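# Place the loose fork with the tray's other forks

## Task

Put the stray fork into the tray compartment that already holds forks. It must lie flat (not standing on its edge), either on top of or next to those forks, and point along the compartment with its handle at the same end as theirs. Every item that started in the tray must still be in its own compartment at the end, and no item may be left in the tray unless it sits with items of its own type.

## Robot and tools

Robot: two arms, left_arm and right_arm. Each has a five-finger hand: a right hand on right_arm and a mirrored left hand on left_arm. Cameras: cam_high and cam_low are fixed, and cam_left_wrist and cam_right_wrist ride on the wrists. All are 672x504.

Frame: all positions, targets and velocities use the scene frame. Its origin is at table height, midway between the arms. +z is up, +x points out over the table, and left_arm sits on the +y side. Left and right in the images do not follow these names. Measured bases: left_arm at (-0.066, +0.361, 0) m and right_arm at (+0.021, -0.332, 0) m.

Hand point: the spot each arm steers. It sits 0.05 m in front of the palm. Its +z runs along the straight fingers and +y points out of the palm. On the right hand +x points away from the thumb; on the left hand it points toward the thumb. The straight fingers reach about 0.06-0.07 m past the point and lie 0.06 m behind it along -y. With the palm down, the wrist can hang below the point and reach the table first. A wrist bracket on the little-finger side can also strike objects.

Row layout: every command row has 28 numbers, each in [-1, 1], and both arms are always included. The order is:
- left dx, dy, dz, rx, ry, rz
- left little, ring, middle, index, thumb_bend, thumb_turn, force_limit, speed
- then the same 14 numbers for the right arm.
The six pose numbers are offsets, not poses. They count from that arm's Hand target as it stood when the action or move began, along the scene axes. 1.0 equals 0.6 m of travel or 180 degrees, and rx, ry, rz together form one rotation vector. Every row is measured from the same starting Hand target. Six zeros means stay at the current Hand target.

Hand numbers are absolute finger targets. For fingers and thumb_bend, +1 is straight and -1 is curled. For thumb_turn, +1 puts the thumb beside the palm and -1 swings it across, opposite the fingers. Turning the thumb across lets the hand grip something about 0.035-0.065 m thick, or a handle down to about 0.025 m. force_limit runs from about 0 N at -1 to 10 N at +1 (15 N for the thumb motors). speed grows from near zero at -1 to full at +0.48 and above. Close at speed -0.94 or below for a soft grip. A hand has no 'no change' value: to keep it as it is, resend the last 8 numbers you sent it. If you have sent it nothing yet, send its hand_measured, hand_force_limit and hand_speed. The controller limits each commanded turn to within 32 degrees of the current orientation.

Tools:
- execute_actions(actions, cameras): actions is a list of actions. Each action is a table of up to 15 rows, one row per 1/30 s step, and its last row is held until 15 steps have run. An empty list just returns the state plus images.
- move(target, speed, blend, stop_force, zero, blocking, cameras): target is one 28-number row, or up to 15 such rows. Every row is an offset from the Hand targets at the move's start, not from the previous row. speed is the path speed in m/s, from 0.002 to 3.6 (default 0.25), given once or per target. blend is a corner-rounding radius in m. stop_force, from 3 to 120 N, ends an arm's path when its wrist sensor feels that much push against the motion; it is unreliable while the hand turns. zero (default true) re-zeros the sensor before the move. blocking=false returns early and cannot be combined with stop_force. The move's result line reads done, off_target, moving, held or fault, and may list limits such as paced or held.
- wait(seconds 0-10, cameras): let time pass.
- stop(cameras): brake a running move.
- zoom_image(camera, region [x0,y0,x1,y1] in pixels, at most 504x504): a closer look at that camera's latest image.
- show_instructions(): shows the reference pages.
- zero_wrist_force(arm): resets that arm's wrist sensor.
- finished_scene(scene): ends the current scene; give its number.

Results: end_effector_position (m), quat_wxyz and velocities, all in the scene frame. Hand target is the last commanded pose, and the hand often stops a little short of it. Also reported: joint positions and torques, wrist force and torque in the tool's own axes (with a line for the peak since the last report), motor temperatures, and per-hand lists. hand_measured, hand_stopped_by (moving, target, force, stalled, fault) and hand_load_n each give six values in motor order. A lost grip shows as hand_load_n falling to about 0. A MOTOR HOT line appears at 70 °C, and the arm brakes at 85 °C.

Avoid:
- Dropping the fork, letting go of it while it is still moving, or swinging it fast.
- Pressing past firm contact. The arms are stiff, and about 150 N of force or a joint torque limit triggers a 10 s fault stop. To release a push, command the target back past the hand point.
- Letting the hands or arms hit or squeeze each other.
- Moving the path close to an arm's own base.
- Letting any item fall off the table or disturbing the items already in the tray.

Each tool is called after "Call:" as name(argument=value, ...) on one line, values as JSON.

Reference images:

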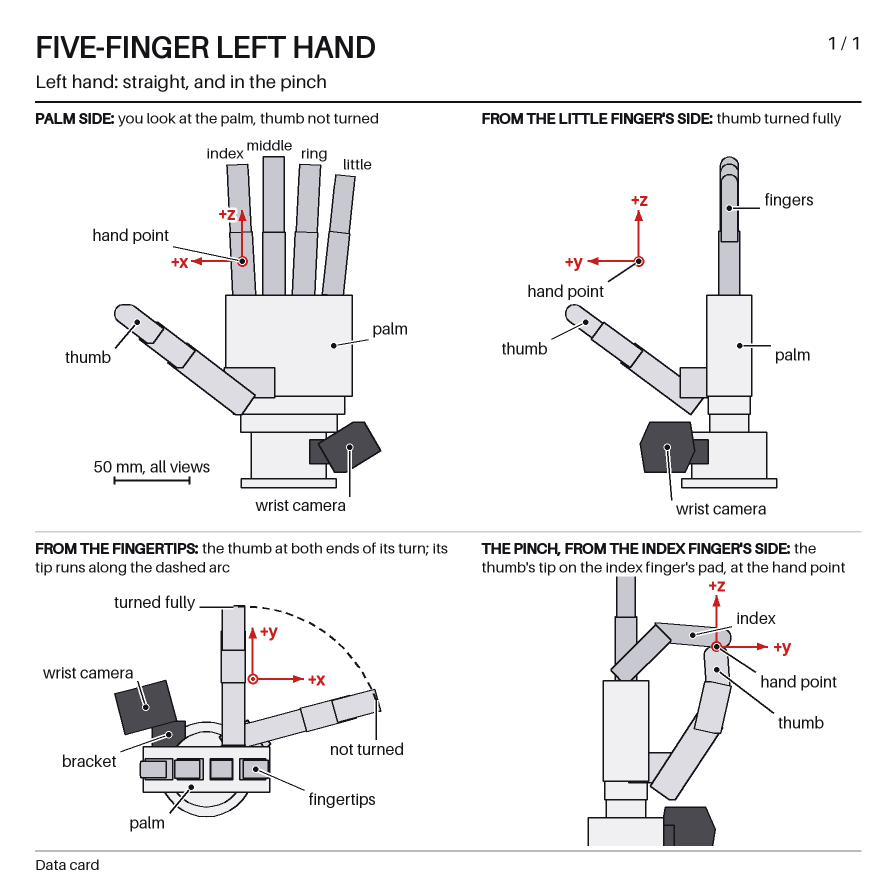

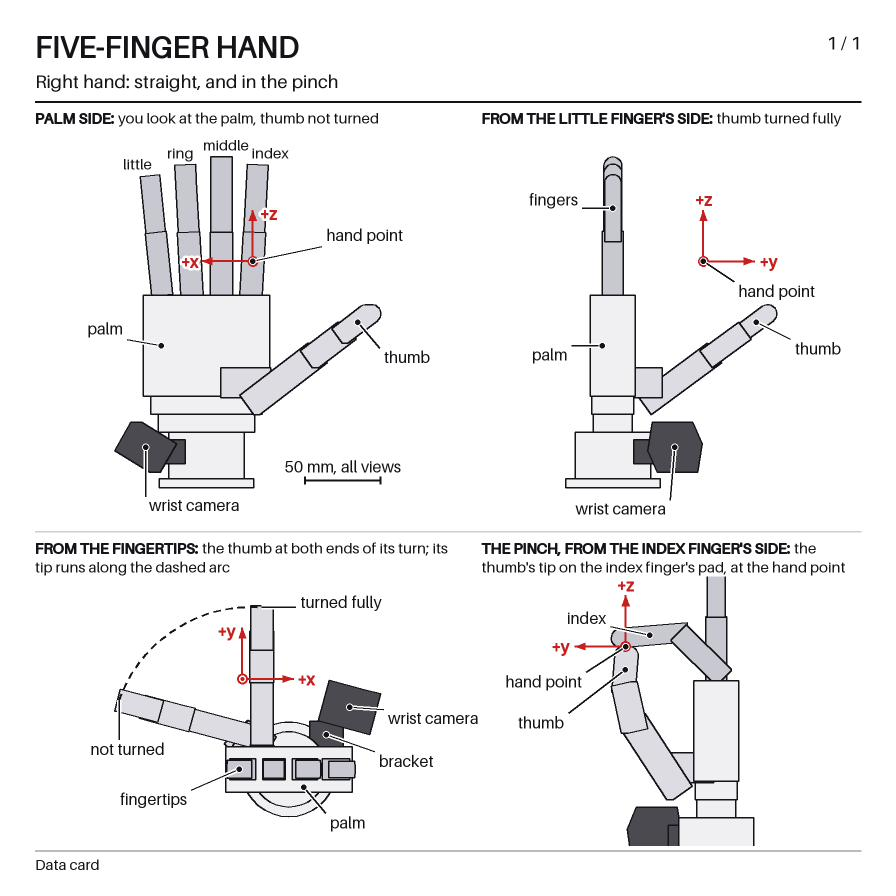

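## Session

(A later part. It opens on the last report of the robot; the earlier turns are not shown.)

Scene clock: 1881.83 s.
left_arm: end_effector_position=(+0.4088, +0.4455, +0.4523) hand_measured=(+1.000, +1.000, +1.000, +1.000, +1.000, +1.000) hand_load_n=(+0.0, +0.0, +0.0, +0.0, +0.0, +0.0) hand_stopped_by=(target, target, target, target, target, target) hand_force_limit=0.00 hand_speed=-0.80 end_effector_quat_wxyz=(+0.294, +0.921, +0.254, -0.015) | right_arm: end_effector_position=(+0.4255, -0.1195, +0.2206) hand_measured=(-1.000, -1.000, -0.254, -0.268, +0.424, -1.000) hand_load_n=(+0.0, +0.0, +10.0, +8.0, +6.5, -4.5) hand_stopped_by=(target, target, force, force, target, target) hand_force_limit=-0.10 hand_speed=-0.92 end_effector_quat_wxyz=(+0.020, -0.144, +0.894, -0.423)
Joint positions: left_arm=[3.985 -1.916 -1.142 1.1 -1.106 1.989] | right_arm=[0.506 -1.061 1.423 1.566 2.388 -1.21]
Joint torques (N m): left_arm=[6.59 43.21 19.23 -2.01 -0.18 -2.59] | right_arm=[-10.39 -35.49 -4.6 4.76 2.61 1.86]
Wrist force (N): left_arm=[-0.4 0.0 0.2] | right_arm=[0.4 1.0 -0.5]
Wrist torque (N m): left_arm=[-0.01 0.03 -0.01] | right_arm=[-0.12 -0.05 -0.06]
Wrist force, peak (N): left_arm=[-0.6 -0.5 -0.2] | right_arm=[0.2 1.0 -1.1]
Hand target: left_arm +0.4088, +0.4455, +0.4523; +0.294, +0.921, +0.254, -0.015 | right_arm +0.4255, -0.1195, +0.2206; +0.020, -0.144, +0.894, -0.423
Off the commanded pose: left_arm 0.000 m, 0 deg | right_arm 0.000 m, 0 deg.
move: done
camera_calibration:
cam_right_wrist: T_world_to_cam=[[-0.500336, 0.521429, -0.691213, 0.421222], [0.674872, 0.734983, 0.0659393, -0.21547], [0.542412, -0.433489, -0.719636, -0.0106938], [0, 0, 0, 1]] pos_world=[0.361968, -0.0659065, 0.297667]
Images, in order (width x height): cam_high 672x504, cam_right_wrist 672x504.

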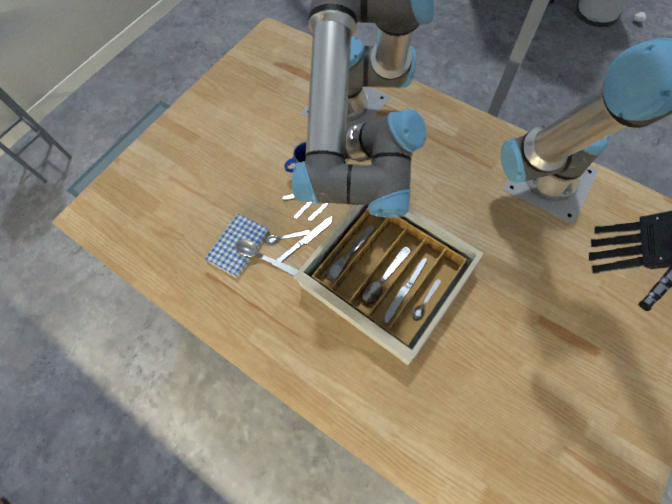

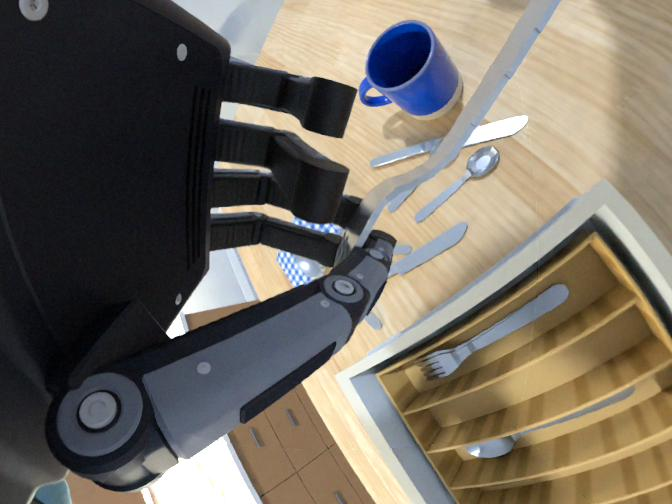

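Call:
move(target=[0,0,0,0,0,0,1,1,1,1,1,1,0,-0.8,0.1742,0.1642,-0.01,0,-0.155,0,-1,-1,-0.27,-0.29,0.42,-1,-0.1,-0.92], speed=0.12, cameras=["cam_right_wrist", "cam_high"])

Call:
zoom_image(camera="cam_right_wrist", region=[270, 0, 672, 400])

Scene clock: 1990.37 s.
left_arm: end_effector_position=(+0.4088, +0.4455, +0.4523) hand_measured=(+1.000, +1.000, +1.000, +1.000, +1.000, +1.000) hand_load_n=(+0.0, +0.0, +0.0, +0.0, +0.0, +0.0) hand_stopped_by=(target, target, target, target, target, target) hand_force_limit=0.00 hand_speed=-0.80 end_effector_quat_wxyz=(+0.294, +0.921, +0.254, -0.015) | right_arm: end_effector_position=(+0.5113, -0.0385, +0.2157) hand_measured=(-1.000, -1.000, -0.254, -0.268, +0.424, -1.000) hand_load_n=(+0.0, +0.0, +10.5, +7.5, +6.0, -4.0) hand_stopped_by=(target, target, force, force, target, target) hand_force_limit=-0.10 hand_speed=-0.92 end_effector_quat_wxyz=(+0.197, -0.057, +0.873, -0.443)
Joint positions: left_arm=[3.985 -1.916 -1.142 1.1 -1.106 1.989] | right_arm=[0.628 -0.871 1.196 1.497 2.563 -0.918]
Joint torques (N m): left_arm=[6.87 41.78 19.02 -1.97 -0.13 -2.5] | right_arm=[0.24 -51.82 -5.7 4.19 -1.17 -1.54]
Wrist force (N): left_arm=[-0.2 -0.1 0.2] | right_arm=[1.2 0.7 -0.4]
Wrist torque (N m): left_arm=[-0.01 0.00 0.00] | right_arm=[-0.17 -0.06 -0.13]
Wrist force, peak (N): left_arm=[-1.0 0.1 0.3] | right_arm=[0.3 3.0 -0.7]
Hand target: left_arm +0.4088, +0.4455, +0.4523; +0.294, +0.921, +0.254, -0.015 | right_arm +0.5113, -0.0386, +0.2157; +0.197, -0.057, +0.873, -0.443 (not the last commanded pose)
Off the commanded pose: left_arm 0.000 m, 0 deg | right_arm 0.026 m, 5 deg.
move: held (right_arm; a check stopped the path); limits=held
pose unreachable (right arm): on one or more control steps of this call, first in action 0 (counted from 0), this arm could not follow its commanded pose, so it was not sent that pose on those steps. It may still have moved: this result reports where it is.
cause: moving toward the commanded pose would bring two parts of the arm too close to each other (joints 4 (wrist 1) to 6 (wrist 3) lie between them).
camera_calibration:
cam_right_wrist: T_world_to_cam=[[-0.191337, 0.521538, -0.831498, 0.290816], [0.595543, 0.735078, 0.32402, -0.347755], [0.780204, -0.433195, -0.451246, -0.20513], [0, 0, 0, 1]] pos_world=[0.422791, 0.015094, 0.261929]
Images, in order (width x height): cam_high 672x504, cam_right_wrist 672x504.

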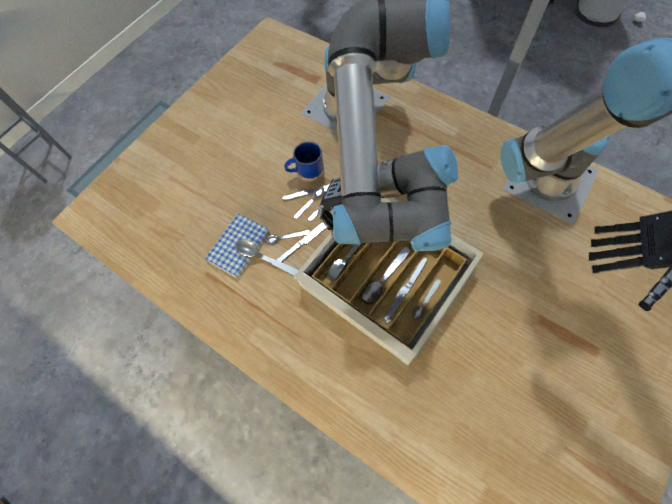

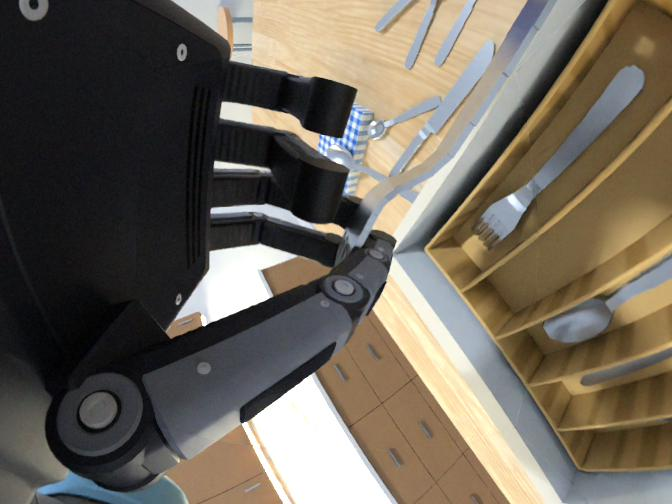

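Scaled by 1.254 from the camera's 672x504 image, which has a finer 960x720 frame.

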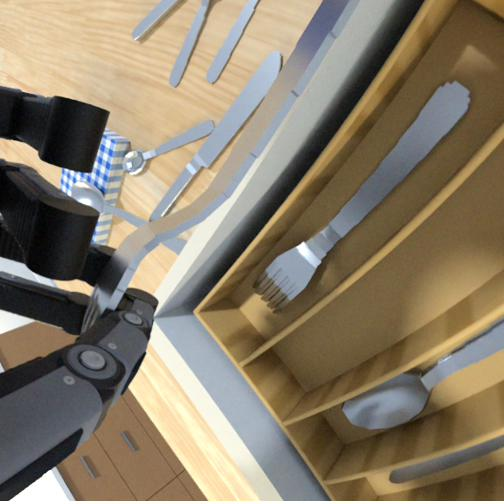

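Call:
move(target=[[0,0,0,0,0,0,1,1,1,1,1,1,0,-0.8,0,0,0,0.0617,0,0.0067,-1,-1,-0.27,-0.29,0.42,-1,-0.1,-0.92],[0,0,0,0,0,0,1,1,1,1,1,1,0,-0.8,0.0312,0.0293,-0.026,0.0617,-0.05,0.0067,-1,-1,-0.27,-0.29,0.42,-1,-0.1,-0.92]], speed=0.12, blend=0.01, cameras=["cam_right_wrist", "cam_low"])

Call:
zoom_image(camera="cam_right_wrist", region=[270, 0, 672, 400])

Scene clock: 2072.57 s.
left_arm: end_effector_position=(+0.4088, +0.4455, +0.4523) hand_measured=(+1.000, +1.000, +1.000, +1.000, +1.000, +1.000) hand_load_n=(+0.0, -0.5, +0.0, +0.0, +0.0, +0.0) hand_stopped_by=(target, target, target, target, target, target) hand_force_limit=0.00 hand_speed=-0.80 end_effector_quat_wxyz=(+0.294, +0.921, +0.254, -0.015) | right_arm: end_effector_position=(+0.5299, -0.0209, +0.2000) hand_measured=(-1.000, -1.000, -0.254, -0.268, +0.424, -1.000) hand_load_n=(+0.0, +0.0, +10.5, +7.5, +6.0, -4.0) hand_stopped_by=(target, target, force, force, target, target) hand_force_limit=-0.10 hand_speed=-0.92 end_effector_quat_wxyz=(+0.274, -0.012, +0.893, -0.358)
Joint positions: left_arm=[3.985 -1.916 -1.142 1.1 -1.106 1.989] | right_arm=[0.612 -0.929 1.254 1.194 2.505 -0.994]
Joint torques (N m): left_arm=[6.54 42.71 19.25 -1.83 -0.15 -2.42] | right_arm=[-14.78 -48.35 -22.35 3.11 -1.1 -0.68]
Wrist force (N): left_arm=[-0.2 -0.2 0.0] | right_arm=[1.6 0.5 0.0]
Wrist torque (N m): left_arm=[-0.02 -0.01 0.01] | right_arm=[-0.19 -0.08 0.06]
Wrist force, peak (N): left_arm=[-0.8 -0.4 0.1] | right_arm=[1.8 1.4 -0.1]
Hand target: left_arm +0.4088, +0.4455, +0.4523; +0.294, +0.921, +0.254, -0.015 | right_arm +0.5300, -0.0210, +0.2001; +0.274, -0.011, +0.893, -0.358
Off the commanded pose: left_arm 0.000 m, 0 deg | right_arm 0.000 m, 0 deg.
move: done
camera_calibration:
cam_right_wrist: T_world_to_cam=[[-0.0806992, 0.67133, -0.736752, 0.197661], [0.512169, 0.662044, 0.547157, -0.368542], [0.855085, -0.333186, -0.397261, -0.267477], [0, 0, 0, 1]] pos_world=[0.433422, 0.0221758, 0.24102]
Images, in order (width x height): cam_low 672x504, cam_right_wrist 672x504.

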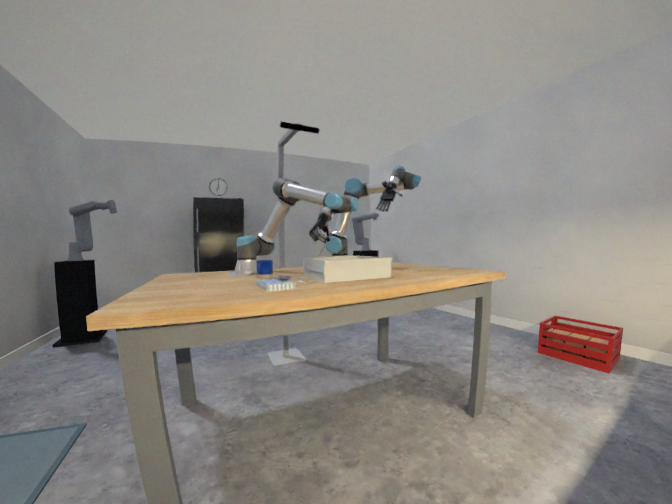

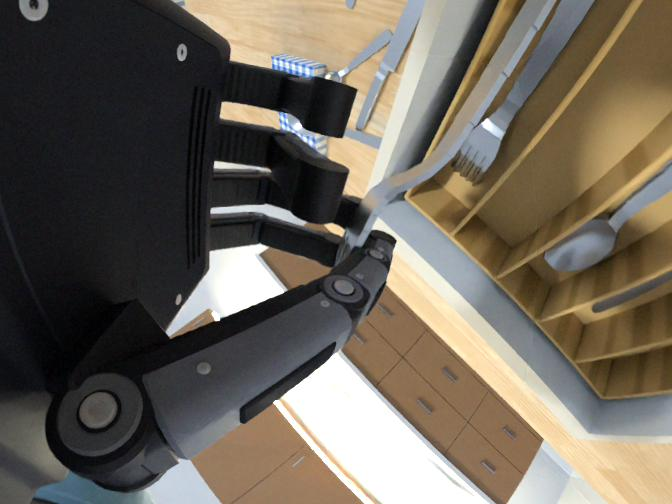

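Scaled by 1.254 from the camera's 672x504 image, which has a finer 960x720 frame.

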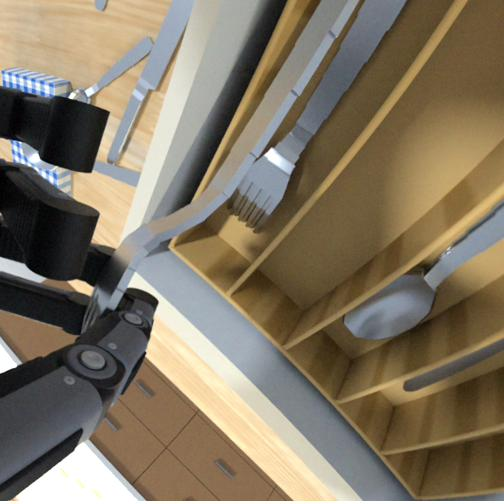

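Call:
move(target=[[0,0,0,0,0,0,1,1,1,1,1,1,0,-0.8,-0.0417,0.0025,-0.03,0,0.0167,0,-1,-1,-0.27,-0.29,0.42,-1,-0.1,-0.92],[0,0,0,0,0,0,1,1,1,1,1,1,0,-0.8,-0.0417,0.0025,-0.1417,0,0.0167,0,-1,-1,-0.27,-0.29,0.42,-1,-0.1,-0.92]], speed=0.08, blend=0.01, cameras=["cam_right_wrist", "cam_high"])

Call:
zoom_image(camera="cam_right_wrist", region=[300, 0, 672, 340])

Call:
zoom_image(camera="cam_high", region=[260, 160, 440, 320])

Scene clock: 2116.53 s.
left_arm: end_effector_position=(+0.4088, +0.4455, +0.4523) hand_measured=(+1.000, +1.000, +1.000, +1.000, +1.000, +1.000) hand_load_n=(+0.0, +0.0, +0.0, +0.0, +0.0, +0.0) hand_stopped_by=(target, target, target, target, target, target) hand_force_limit=0.00 hand_speed=-0.80 end_effector_quat_wxyz=(+0.294, +0.921, +0.254, -0.015) | right_arm: end_effector_position=(+0.5049, -0.0195, +0.1150) hand_measured=(-1.000, -1.000, -0.254, -0.268, +0.424, -1.000) hand_load_n=(+0.0, +0.0, +10.5, +7.5, +6.0, -4.0) hand_stopped_by=(target, target, force, force, target, target) hand_force_limit=-0.10 hand_speed=-0.92 end_effector_quat_wxyz=(+0.251, -0.021, +0.899, -0.357)
Joint positions: left_arm=[3.985 -1.916 -1.142 1.1 -1.106 1.989] | right_arm=[0.632 -0.866 1.379 1.076 2.474 -0.96]
Joint torques (N m): left_arm=[7.52 41.44 19.23 -1.91 -0.14 -2.55] | right_arm=[-14.04 -49.58 -28.2 4.56 3.42 -1.35]
Wrist force (N): left_arm=[-0.3 0.0 0.1] | right_arm=[1.6 0.9 0.1]
Wrist torque (N m): left_arm=[0.01 0.01 -0.01] | right_arm=[-0.12 -0.09 -0.04]
Wrist force, peak (N): left_arm=[-0.8 -0.3 0.5] | right_arm=[2.2 1.0 0.4]
Hand target: left_arm +0.4088, +0.4455, +0.4523; +0.294, +0.921, +0.254, -0.015 | right_arm +0.5050, -0.0195, +0.1151; +0.251, -0.021, +0.899, -0.357
Off the commanded pose: left_arm 0.000 m, 0 deg | right_arm 0.000 m, 0 deg.
move: done
camera_calibration:
cam_right_wrist: T_world_to_cam=[[-0.119046, 0.671367, -0.731502, 0.150867], [0.540287, 0.661916, 0.519574, -0.321196], [0.833017, -0.333368, -0.441529, -0.263199], [0, 0, 0, 1]] pos_world=[0.410747, 0.0235754, 0.161034]
Images, in order (width x height): cam_high 672x504, cam_right_wrist 672x504.

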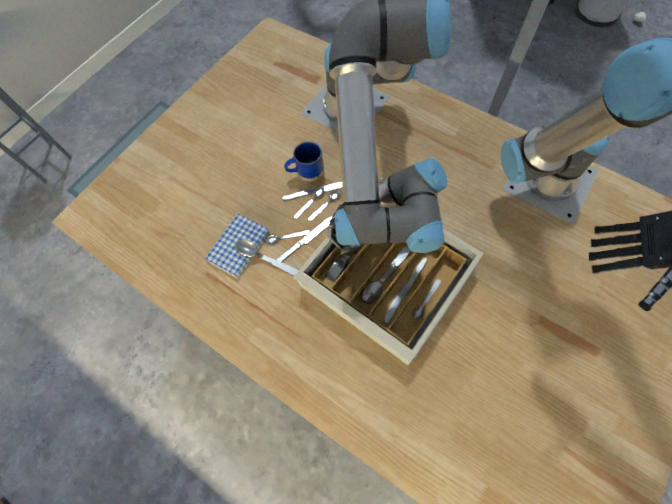

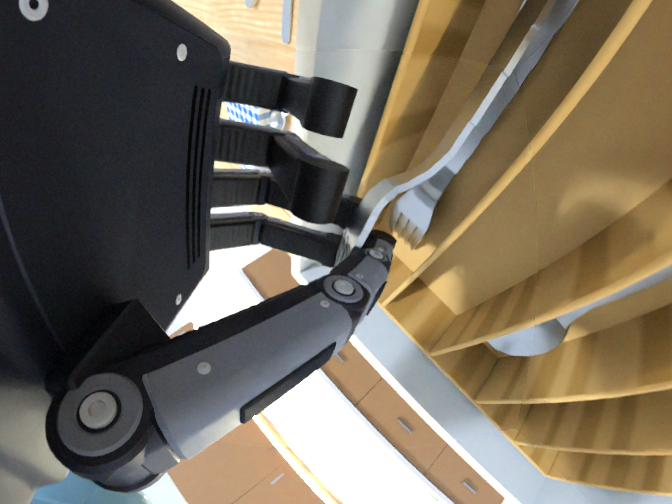

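Scaled by 1.355 from the camera's 672x504 image, which has a finer 960x720 frame.

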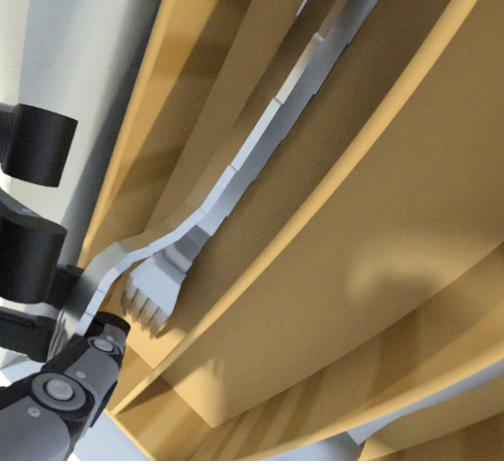

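Scaled by 2.800 from the camera's 672x504 image, which has a finer 960x720 frame.

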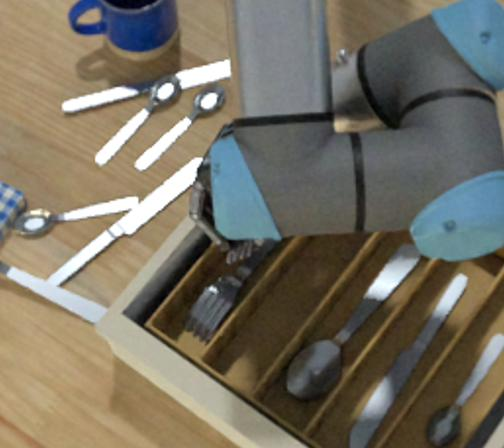

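Call:
move(target=[0,0,0,0,0,0,1,1,1,1,1,1,0,-0.8,0,0,-0.0483,0,0,0,-1,-1,-0.27,-0.29,0.42,-1,-0.1,-0.92], speed=0.012, stop_force=3, cameras=["cam_right_wrist", "cam_low"])

Call:
zoom_image(camera="cam_right_wrist", region=[300, 0, 672, 340])

Call:
zoom_image(camera="cam_low", region=[260, 170, 440, 310])

Scene clock: 2133.03 s.
left_arm: end_effector_position=(+0.4088, +0.4455, +0.4523) hand_measured=(+1.000, +1.000, +1.000, +1.000, +1.000, +1.000) hand_load_n=(+0.0, +0.0, +0.0, +0.0, +0.0, +0.0) hand_stopped_by=(target, target, target, target, target, target) hand_force_limit=0.00 hand_speed=-0.80 end_effector_quat_wxyz=(+0.294, +0.921, +0.254, -0.015) | right_arm: end_effector_position=(+0.5050, -0.0195, +0.1087) hand_measured=(-1.000, -1.000, -0.254, -0.268, +0.424, -1.000) hand_load_n=(-0.5, +0.0, +5.0, +2.0, +2.5, -1.0) hand_stopped_by=(target, target, force, force, target, target) hand_force_limit=-0.10 hand_speed=-0.92 end_effector_quat_wxyz=(+0.251, -0.021, +0.899, -0.357)
Joint positions: left_arm=[3.985 -1.916 -1.142 1.1 -1.106 1.989] | right_arm=[0.632 -0.859 1.383 1.064 2.474 -0.96]
Joint torques (N m): left_arm=[6.31 42.08 19.47 -2 -0.21 -2.61] | right_arm=[-13.13 -48.84 -28.46 4.26 2.31 1.19]
Wrist force (N): left_arm=[0.0 0.0 0.0] | right_arm=[0.5 -0.7 -2.6]
Wrist torque (N m): left_arm=[0.02 -0.04 0.01] | right_arm=[-0.14 0.10 -0.17]
Wrist force, peak (N): left_arm=[-0.5 -0.7 0.1] | right_arm=[-1.9 -4.1 -5.1]
Hand target: left_arm +0.4088, +0.4455, +0.4523; +0.294, +0.921, +0.254, -0.015 | right_arm +0.5050, -0.0195, +0.1087; +0.251, -0.021, +0.899, -0.357 (not the last commanded pose)
Off the commanded pose: left_arm 0.000 m, 0 deg | right_arm 0.023 m, 0 deg.
move: contact (right_arm)
camera_calibration:
cam_right_wrist: T_world_to_cam=[[-0.118867, 0.671462, -0.731444, 0.146119], [0.540124, 0.661863, 0.519811, -0.318011], [0.833149, -0.333282, -0.441346, -0.266115], [0, 0, 0, 1]] pos_world=[0.410847, 0.0236754, 0.154735]
Images, in order (width x height): cam_low 672x504, cam_right_wrist 672x504.

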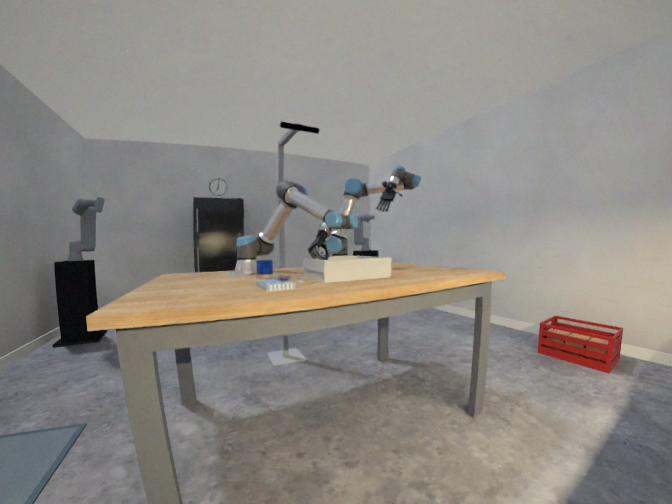

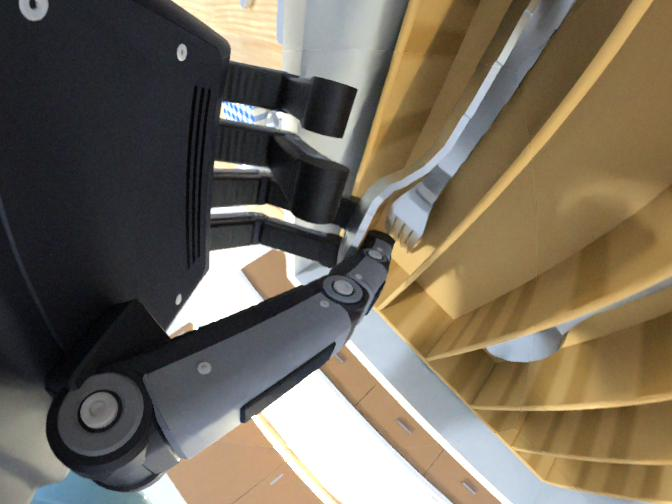

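Scaled by 1.355 from the camera's 672x504 image, which has a finer 960x720 frame.

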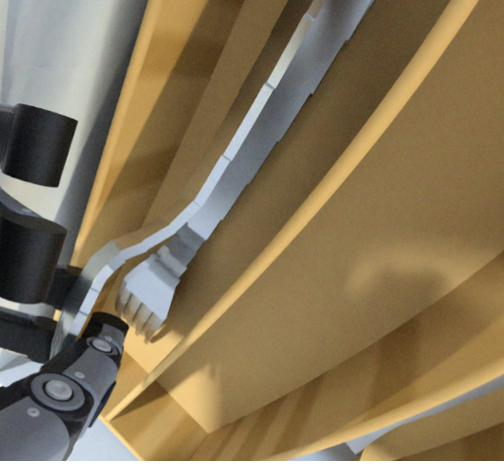

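Scaled by 2.800 from the camera's 672x504 image, which has a finer 960x720 frame.

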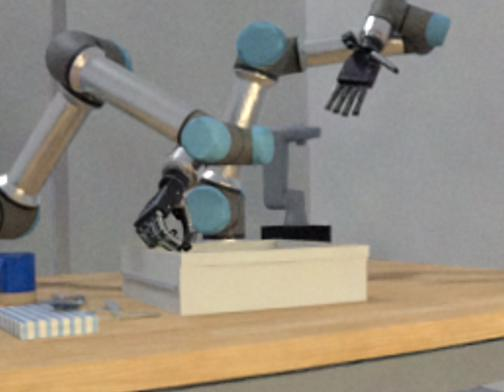

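Call:
move(target=[0,0,0,0,0,0,1,1,1,1,1,1,0,-0.8,0,0,0.005,0,0.0556,0,-1,-1,-0.28,-0.3,0.42,-1,0.2,-0.92], speed=0.06, cameras=["cam_right_wrist"])

Call:
zoom_image(camera="cam_right_wrist", region=[300, 0, 672, 340])

Scene clock: 2150.63 s.
left_arm: end_effector_position=(+0.4088, +0.4455, +0.4523) hand_measured=(+1.000, +1.000, +1.000, +1.000, +1.000, +1.000) hand_load_n=(+0.0, +0.0, +0.0, +0.0, +0.0, +0.0) hand_stopped_by=(target, target, target, target, target, target) hand_force_limit=0.00 hand_speed=-0.80 end_effector_quat_wxyz=(+0.294, +0.921, +0.254, -0.015) | right_arm: end_effector_position=(+0.5051, -0.0195, +0.1117) hand_measured=(-1.000, -1.000, -0.280, -0.300, +0.424, -1.000) hand_load_n=(+0.0, +0.0, +0.0, +0.0, +0.0, +0.0) hand_stopped_by=(target, target, target, target, target, target) hand_force_limit=0.20 hand_speed=-0.92 end_effector_quat_wxyz=(+0.171, -0.052, +0.918, -0.354) end_effector_velocity=(+0.000, -0.001, +0.000) end_effector_angular_velocity=(-0.003, -0.006, -0.001)
Joint positions: left_arm=[3.985 -1.916 -1.142 1.1 -1.106 1.989] | right_arm=[0.594 -0.832 1.284 1.227 2.373 -1.026]
Joint velocities: left_arm=[within noise] | right_arm=[0 0 0.003 -0.004 0.005 0.003]
Joint torques (N m): left_arm=[6.24 41.86 18.58 -1.88 -0.23 -2.42] | right_arm=[9.17 -48.67 -1.99 0.66 3.34 1.53]
Wrist force (N): left_arm=[-0.2 -0.3 0.1] | right_arm=[0.9 0.2 -0.8]
Wrist torque (N m): left_arm=[-0.03 -0.01 0.01] | right_arm=[-0.17 0.00 -0.04]
Wrist force, peak (N): left_arm=[-0.8 -0.3 -0.3] | right_arm=[0.3 -0.6 -2.9]
Hand target: left_arm +0.4088, +0.4455, +0.4523; +0.294, +0.921, +0.254, -0.015 | right_arm +0.5050, -0.0195, +0.1117; +0.171, -0.052, +0.918, -0.354
Off the commanded pose: left_arm 0.000 m, 0 deg | right_arm 0.000 m, 0 deg.
move: done
camera_calibration:
cam_right_wrist: T_world_to_cam=[[-0.244108, 0.671656, -0.699492, 0.207972], [0.622488, 0.661618, 0.418055, -0.349823], [0.743586, -0.333375, -0.579604, -0.20424], [0, 0, 0, 1]] pos_world=[0.420398, 0.0236749, 0.173342]
Images, in order (width x height): cam_right_wrist 672x504.

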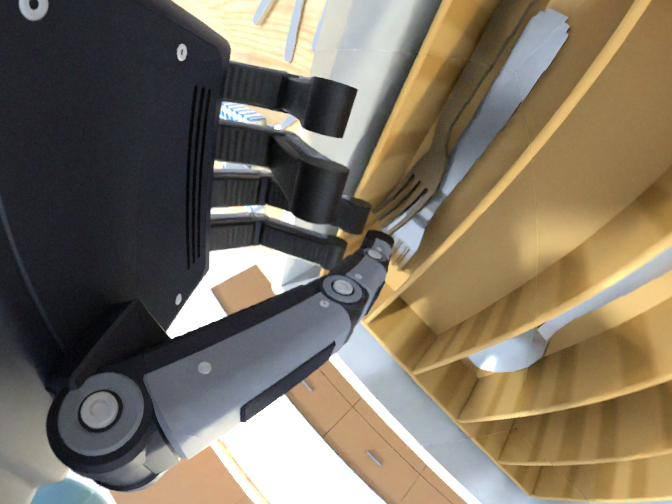

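Scaled by 1.355 from the camera's 672x504 image, which has a finer 960x720 frame.

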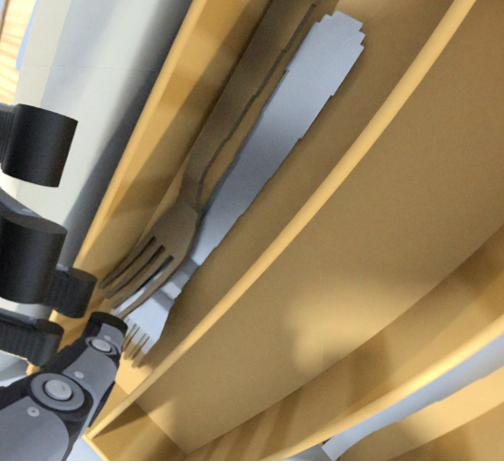

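Call:
move(target=[[0,0,0,0,0,0,1,1,1,1,1,1,0,-0.8,0,0,0.1,0,0,0,-1,-1,-0.2,-0.2,0.7,-1,-0.4,-0.6],[0,0,0,0,0,0,1,1,1,1,1,1,0,-0.8,-0.16,-0.16,0.25,0,0,0,-1,-1,-0.2,-0.2,0.7,-1,-0.4,-0.6]], speed=0.2, cameras=["cam_right_wrist", "cam_high"])

Call:
zoom_image(camera="cam_right_wrist", region=[300, 0, 672, 340])

Call:
zoom_image(camera="cam_high", region=[280, 180, 480, 360])

Scene clock: 2161.90 s.
left_arm: end_effector_position=(+0.4088, +0.4455, +0.4523) hand_measured=(+1.000, +1.000, +1.000, +1.000, +1.000, +1.000) hand_load_n=(+0.0, +0.0, +0.0, +0.0, +0.0, +0.0) hand_stopped_by=(target, target, target, target, target, target) hand_force_limit=0.00 hand_speed=-0.80 end_effector_quat_wxyz=(+0.294, +0.921, +0.254, -0.015) | right_arm: end_effector_position=(+0.4091, -0.1155, +0.2617) hand_measured=(-1.000, -1.000, -0.200, -0.200, +0.700, -1.000) hand_load_n=(+0.0, +0.5, +0.0, +0.0, +0.0, +0.0) hand_stopped_by=(target, target, target, target, target, target) hand_force_limit=-0.40 hand_speed=-0.60 end_effector_quat_wxyz=(+0.171, -0.052, +0.918, -0.354)
Joint positions: left_arm=[3.985 -1.916 -1.142 1.1 -1.106 1.989] | right_arm=[0.536 -1.281 1.561 1.339 2.378 -1.11]
Joint torques (N m): left_arm=[6.41 41.87 19.2 -1.93 0 -2.47] | right_arm=[12.95 -38.69 -20 0.52 -0.91 1.05]
Wrist force (N): left_arm=[-0.5 -0.4 0.0] | right_arm=[0.9 0.7 -0.6]
Wrist torque (N m): left_arm=[-0.04 0.03 0.00] | right_arm=[-0.10 0.02 -0.10]
Wrist force, peak (N): left_arm=[-0.7 -0.2 0.4] | right_arm=[1.7 -1.1 -1.3]
Hand target: left_arm +0.4088, +0.4455, +0.4523; +0.294, +0.921, +0.254, -0.015 | right_arm +0.4090, -0.1155, +0.2617; +0.171, -0.052, +0.918, -0.354
Off the commanded pose: left_arm 0.000 m, 0 deg | right_arm 0.000 m, 0 deg.
move: done
camera_calibration:
cam_right_wrist: T_world_to_cam=[[-0.244079, 0.671428, -0.699722, 0.354032], [0.622372, 0.661799, 0.417941, -0.289041], [0.743692, -0.333477, -0.579409, -0.0779827], [0, 0, 0, 1]] pos_world=[0.324298, -0.0724249, 0.323342]
Images, in order (width x height): cam_high 672x504, cam_right_wrist 672x504.

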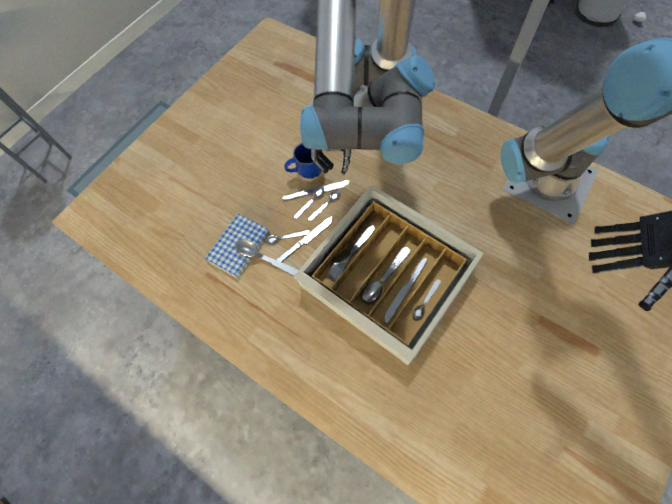

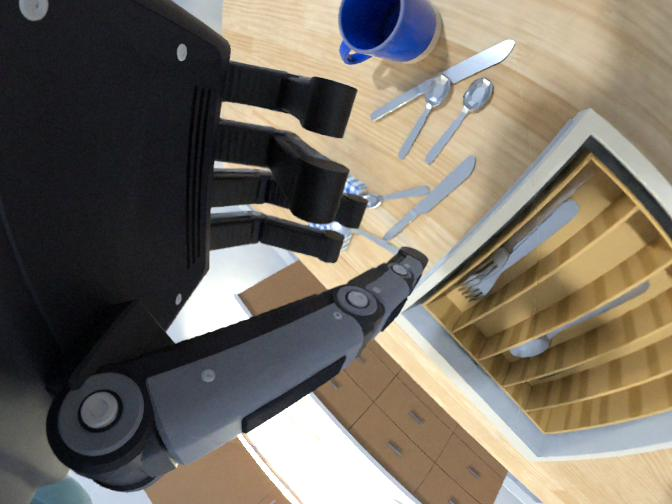

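Scaled by 1.355 from the camera's 672x504 image, which has a finer 960x720 frame.

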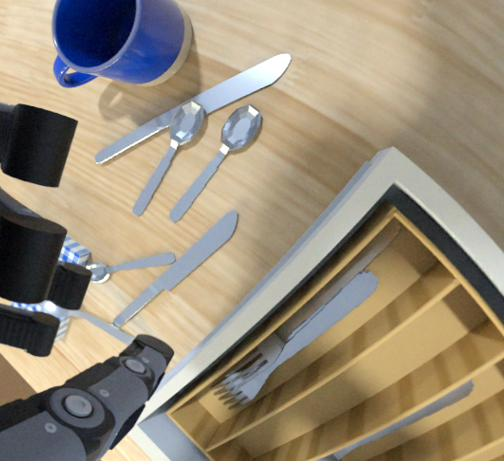

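Scaled by 2.520 from the camera's 672x504 image, which has a finer 960x720 frame.

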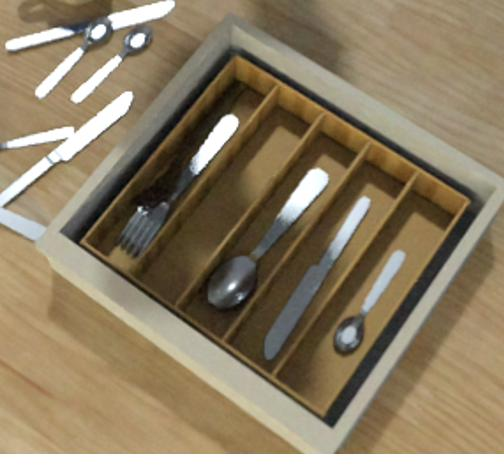

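Call:
move(target=[0,0,0,0,0,0,1,1,1,1,1,1,0,-0.8,0.06,0.1,-0.1,0,0,0,-1,-1,-0.2,-0.2,0.7,-1,-0.4,-0.6], speed=0.2, cameras=["cam_right_wrist"])

Call:
zoom_image(camera="cam_right_wrist", region=[360, 20, 672, 320])

Scene clock: 2170.30 s.
left_arm: end_effector_position=(+0.4088, +0.4455, +0.4523) hand_measured=(+1.000, +1.000, +1.000, +1.000, +1.000, +1.000) hand_load_n=(+0.0, +0.0, +0.0, +0.0, +0.0, +0.0) hand_stopped_by=(target, target, target, target, target, target) hand_force_limit=0.00 hand_speed=-0.80 end_effector_quat_wxyz=(+0.294, +0.921, +0.254, -0.015) | right_arm: end_effector_position=(+0.4449, -0.0554, +0.2018) hand_measured=(-1.000, -1.000, -0.200, -0.200, +0.700, -1.000) hand_load_n=(+0.0, +0.0, +0.0, +0.0, +0.0, +0.0) hand_stopped_by=(target, target, target, target, target, target) hand_force_limit=-0.40 hand_speed=-0.60 end_effector_quat_wxyz=(+0.171, -0.052, +0.918, -0.354)
Joint positions: left_arm=[3.985 -1.916 -1.142 1.1 -1.106 1.989] | right_arm=[0.605 -1.069 1.437 1.323 2.372 -1.011]
Joint torques (N m): left_arm=[5.92 42.88 20.78 -1.85 -0.24 -2.59] | right_arm=[-13.11 -27.43 -11.01 2.01 2.76 -0.28]
Wrist force (N): left_arm=[-0.4 -0.5 0.1] | right_arm=[0.9 0.3 -0.4]
Wrist torque (N m): left_arm=[-0.06 0.02 0.00] | right_arm=[-0.19 -0.01 0.04]
Wrist force, peak (N): left_arm=[-0.8 -0.3 0.1] | right_arm=[1.5 -1.6 -1.0]
Hand target: left_arm +0.4088, +0.4455, +0.4523; +0.294, +0.921, +0.254, -0.015 | right_arm +0.4450, -0.0555, +0.2017; +0.171, -0.052, +0.918, -0.354
Off the commanded pose: left_arm 0.000 m, 0 deg | right_arm 0.000 m, 0 deg.
move: done
camera_calibration:
cam_right_wrist: T_world_to_cam=[[-0.244341, 0.671503, -0.699558, 0.280555], [0.622149, 0.661924, 0.418075, -0.326015], [0.743793, -0.333077, -0.57951, -0.119276], [0, 0, 0, 1]] pos_world=[0.360098, -0.0123243, 0.263442]
Images, in order (width x height): cam_right_wrist 672x504.

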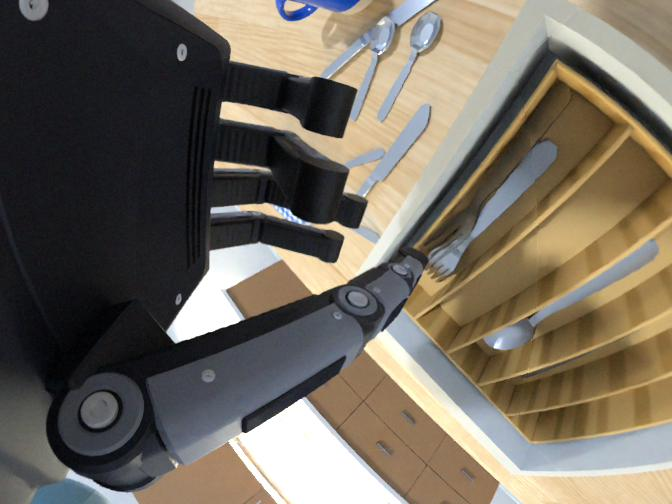

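Scaled by 1.615 from the camera's 672x504 image, which has a finer 960x720 frame.

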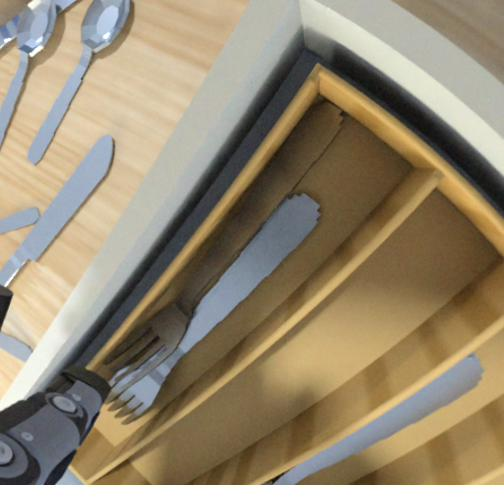

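Call:
zoom_image(camera="cam_right_wrist", region=[410, 70, 580, 290])

Scaled by 2.291 from the camera's 672x504 image, which has a finer 960x720 frame.

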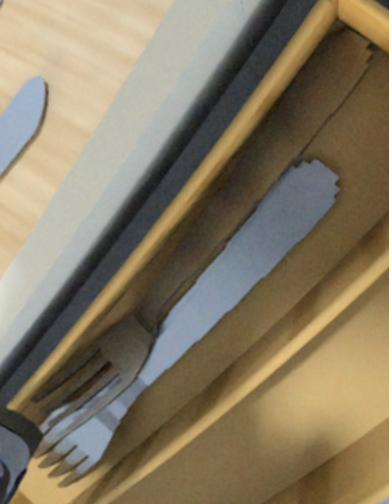

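Call:
move(target=[0,0,0,0,0,0,1,1,1,1,1,1,0,-0.8,0.12,-0.02,0.0,0,0.06,0,-1,-1,-0.2,-0.2,0.7,-1,-0.4,-0.6], speed=0.2, cameras=["cam_right_wrist"])

Call:
zoom_image(camera="cam_right_wrist", region=[360, 20, 672, 320])

Scene clock: 2199.87 s.
left_arm: end_effector_position=(+0.4088, +0.4455, +0.4523) hand_measured=(+1.000, +1.000, +1.000, +1.000, +1.000, +1.000) hand_load_n=(+0.0, +0.0, +0.0, +0.0, +0.0, +0.0) hand_stopped_by=(target, target, target, target, target, target) hand_force_limit=0.00 hand_speed=-0.80 end_effector_quat_wxyz=(+0.294, +0.921, +0.254, -0.015) | right_arm: end_effector_position=(+0.5169, -0.0675, +0.2017) hand_measured=(-1.000, -1.000, -0.200, -0.200, +0.700, -1.000) hand_load_n=(+0.0, +0.0, +0.5, +0.0, +0.0, +0.0) hand_stopped_by=(target, target, target, target, target, target) hand_force_limit=-0.40 hand_speed=-0.60 end_effector_quat_wxyz=(+0.084, -0.085, +0.930, -0.348)
Joint positions: left_arm=[3.985 -1.916 -1.142 1.1 -1.106 1.989] | right_arm=[0.468 -0.915 1.142 1.482 2.291 -1.215]
Joint torques (N m): left_arm=[5.44 42.28 19.97 -1.87 -0.15 -2.48] | right_arm=[1.34 -34.84 -30.35 3.4 2.86 -1.29]
Wrist force (N): left_arm=[-0.4 0.0 -0.2] | right_arm=[0.7 0.3 -0.9]
Wrist torque (N m): left_arm=[0.03 0.00 -0.01] | right_arm=[-0.15 -0.01 -0.15]
Wrist force, peak (N): left_arm=[-0.7 0.0 0.2] | right_arm=[2.2 0.6 -1.2]
Hand target: left_arm +0.4088, +0.4455, +0.4523; +0.294, +0.921, +0.254, -0.015 | right_arm +0.5170, -0.0675, +0.2017; +0.084, -0.085, +0.930, -0.348
Off the commanded pose: left_arm 0.000 m, 0 deg | right_arm 0.000 m, 0 deg.
move: done
camera_calibration:
cam_right_wrist: T_world_to_cam=[[-0.370751, 0.671558, -0.641525, 0.359813], [0.689565, 0.661762, 0.294229, -0.372725], [0.622129, -0.333287, -0.708432, -0.0880452], [0, 0, 0, 1]] pos_world=[0.445194, -0.0243247, 0.278122]
Images, in order (width x height): cam_right_wrist 672x504.

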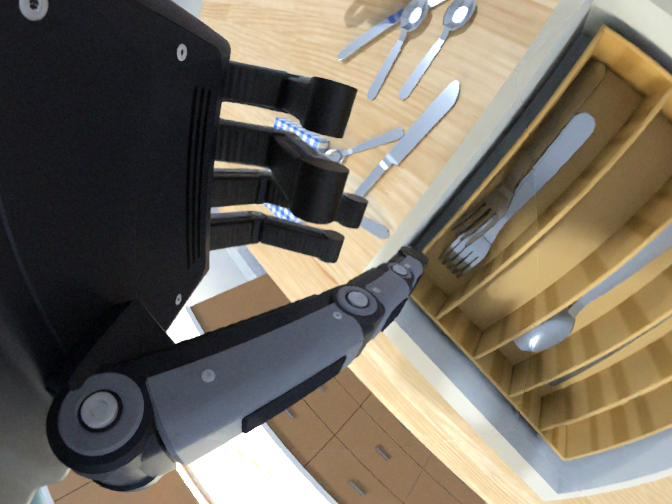

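Scaled by 1.615 from the camera's 672x504 image, which has a finer 960x720 frame.

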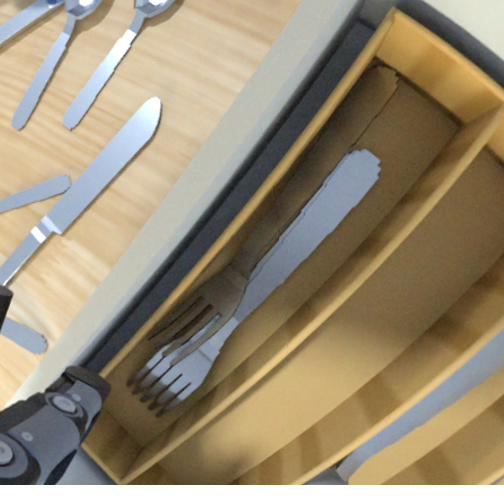

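Call:
finished_scene(scene=2)

The scene is finished: the task was done.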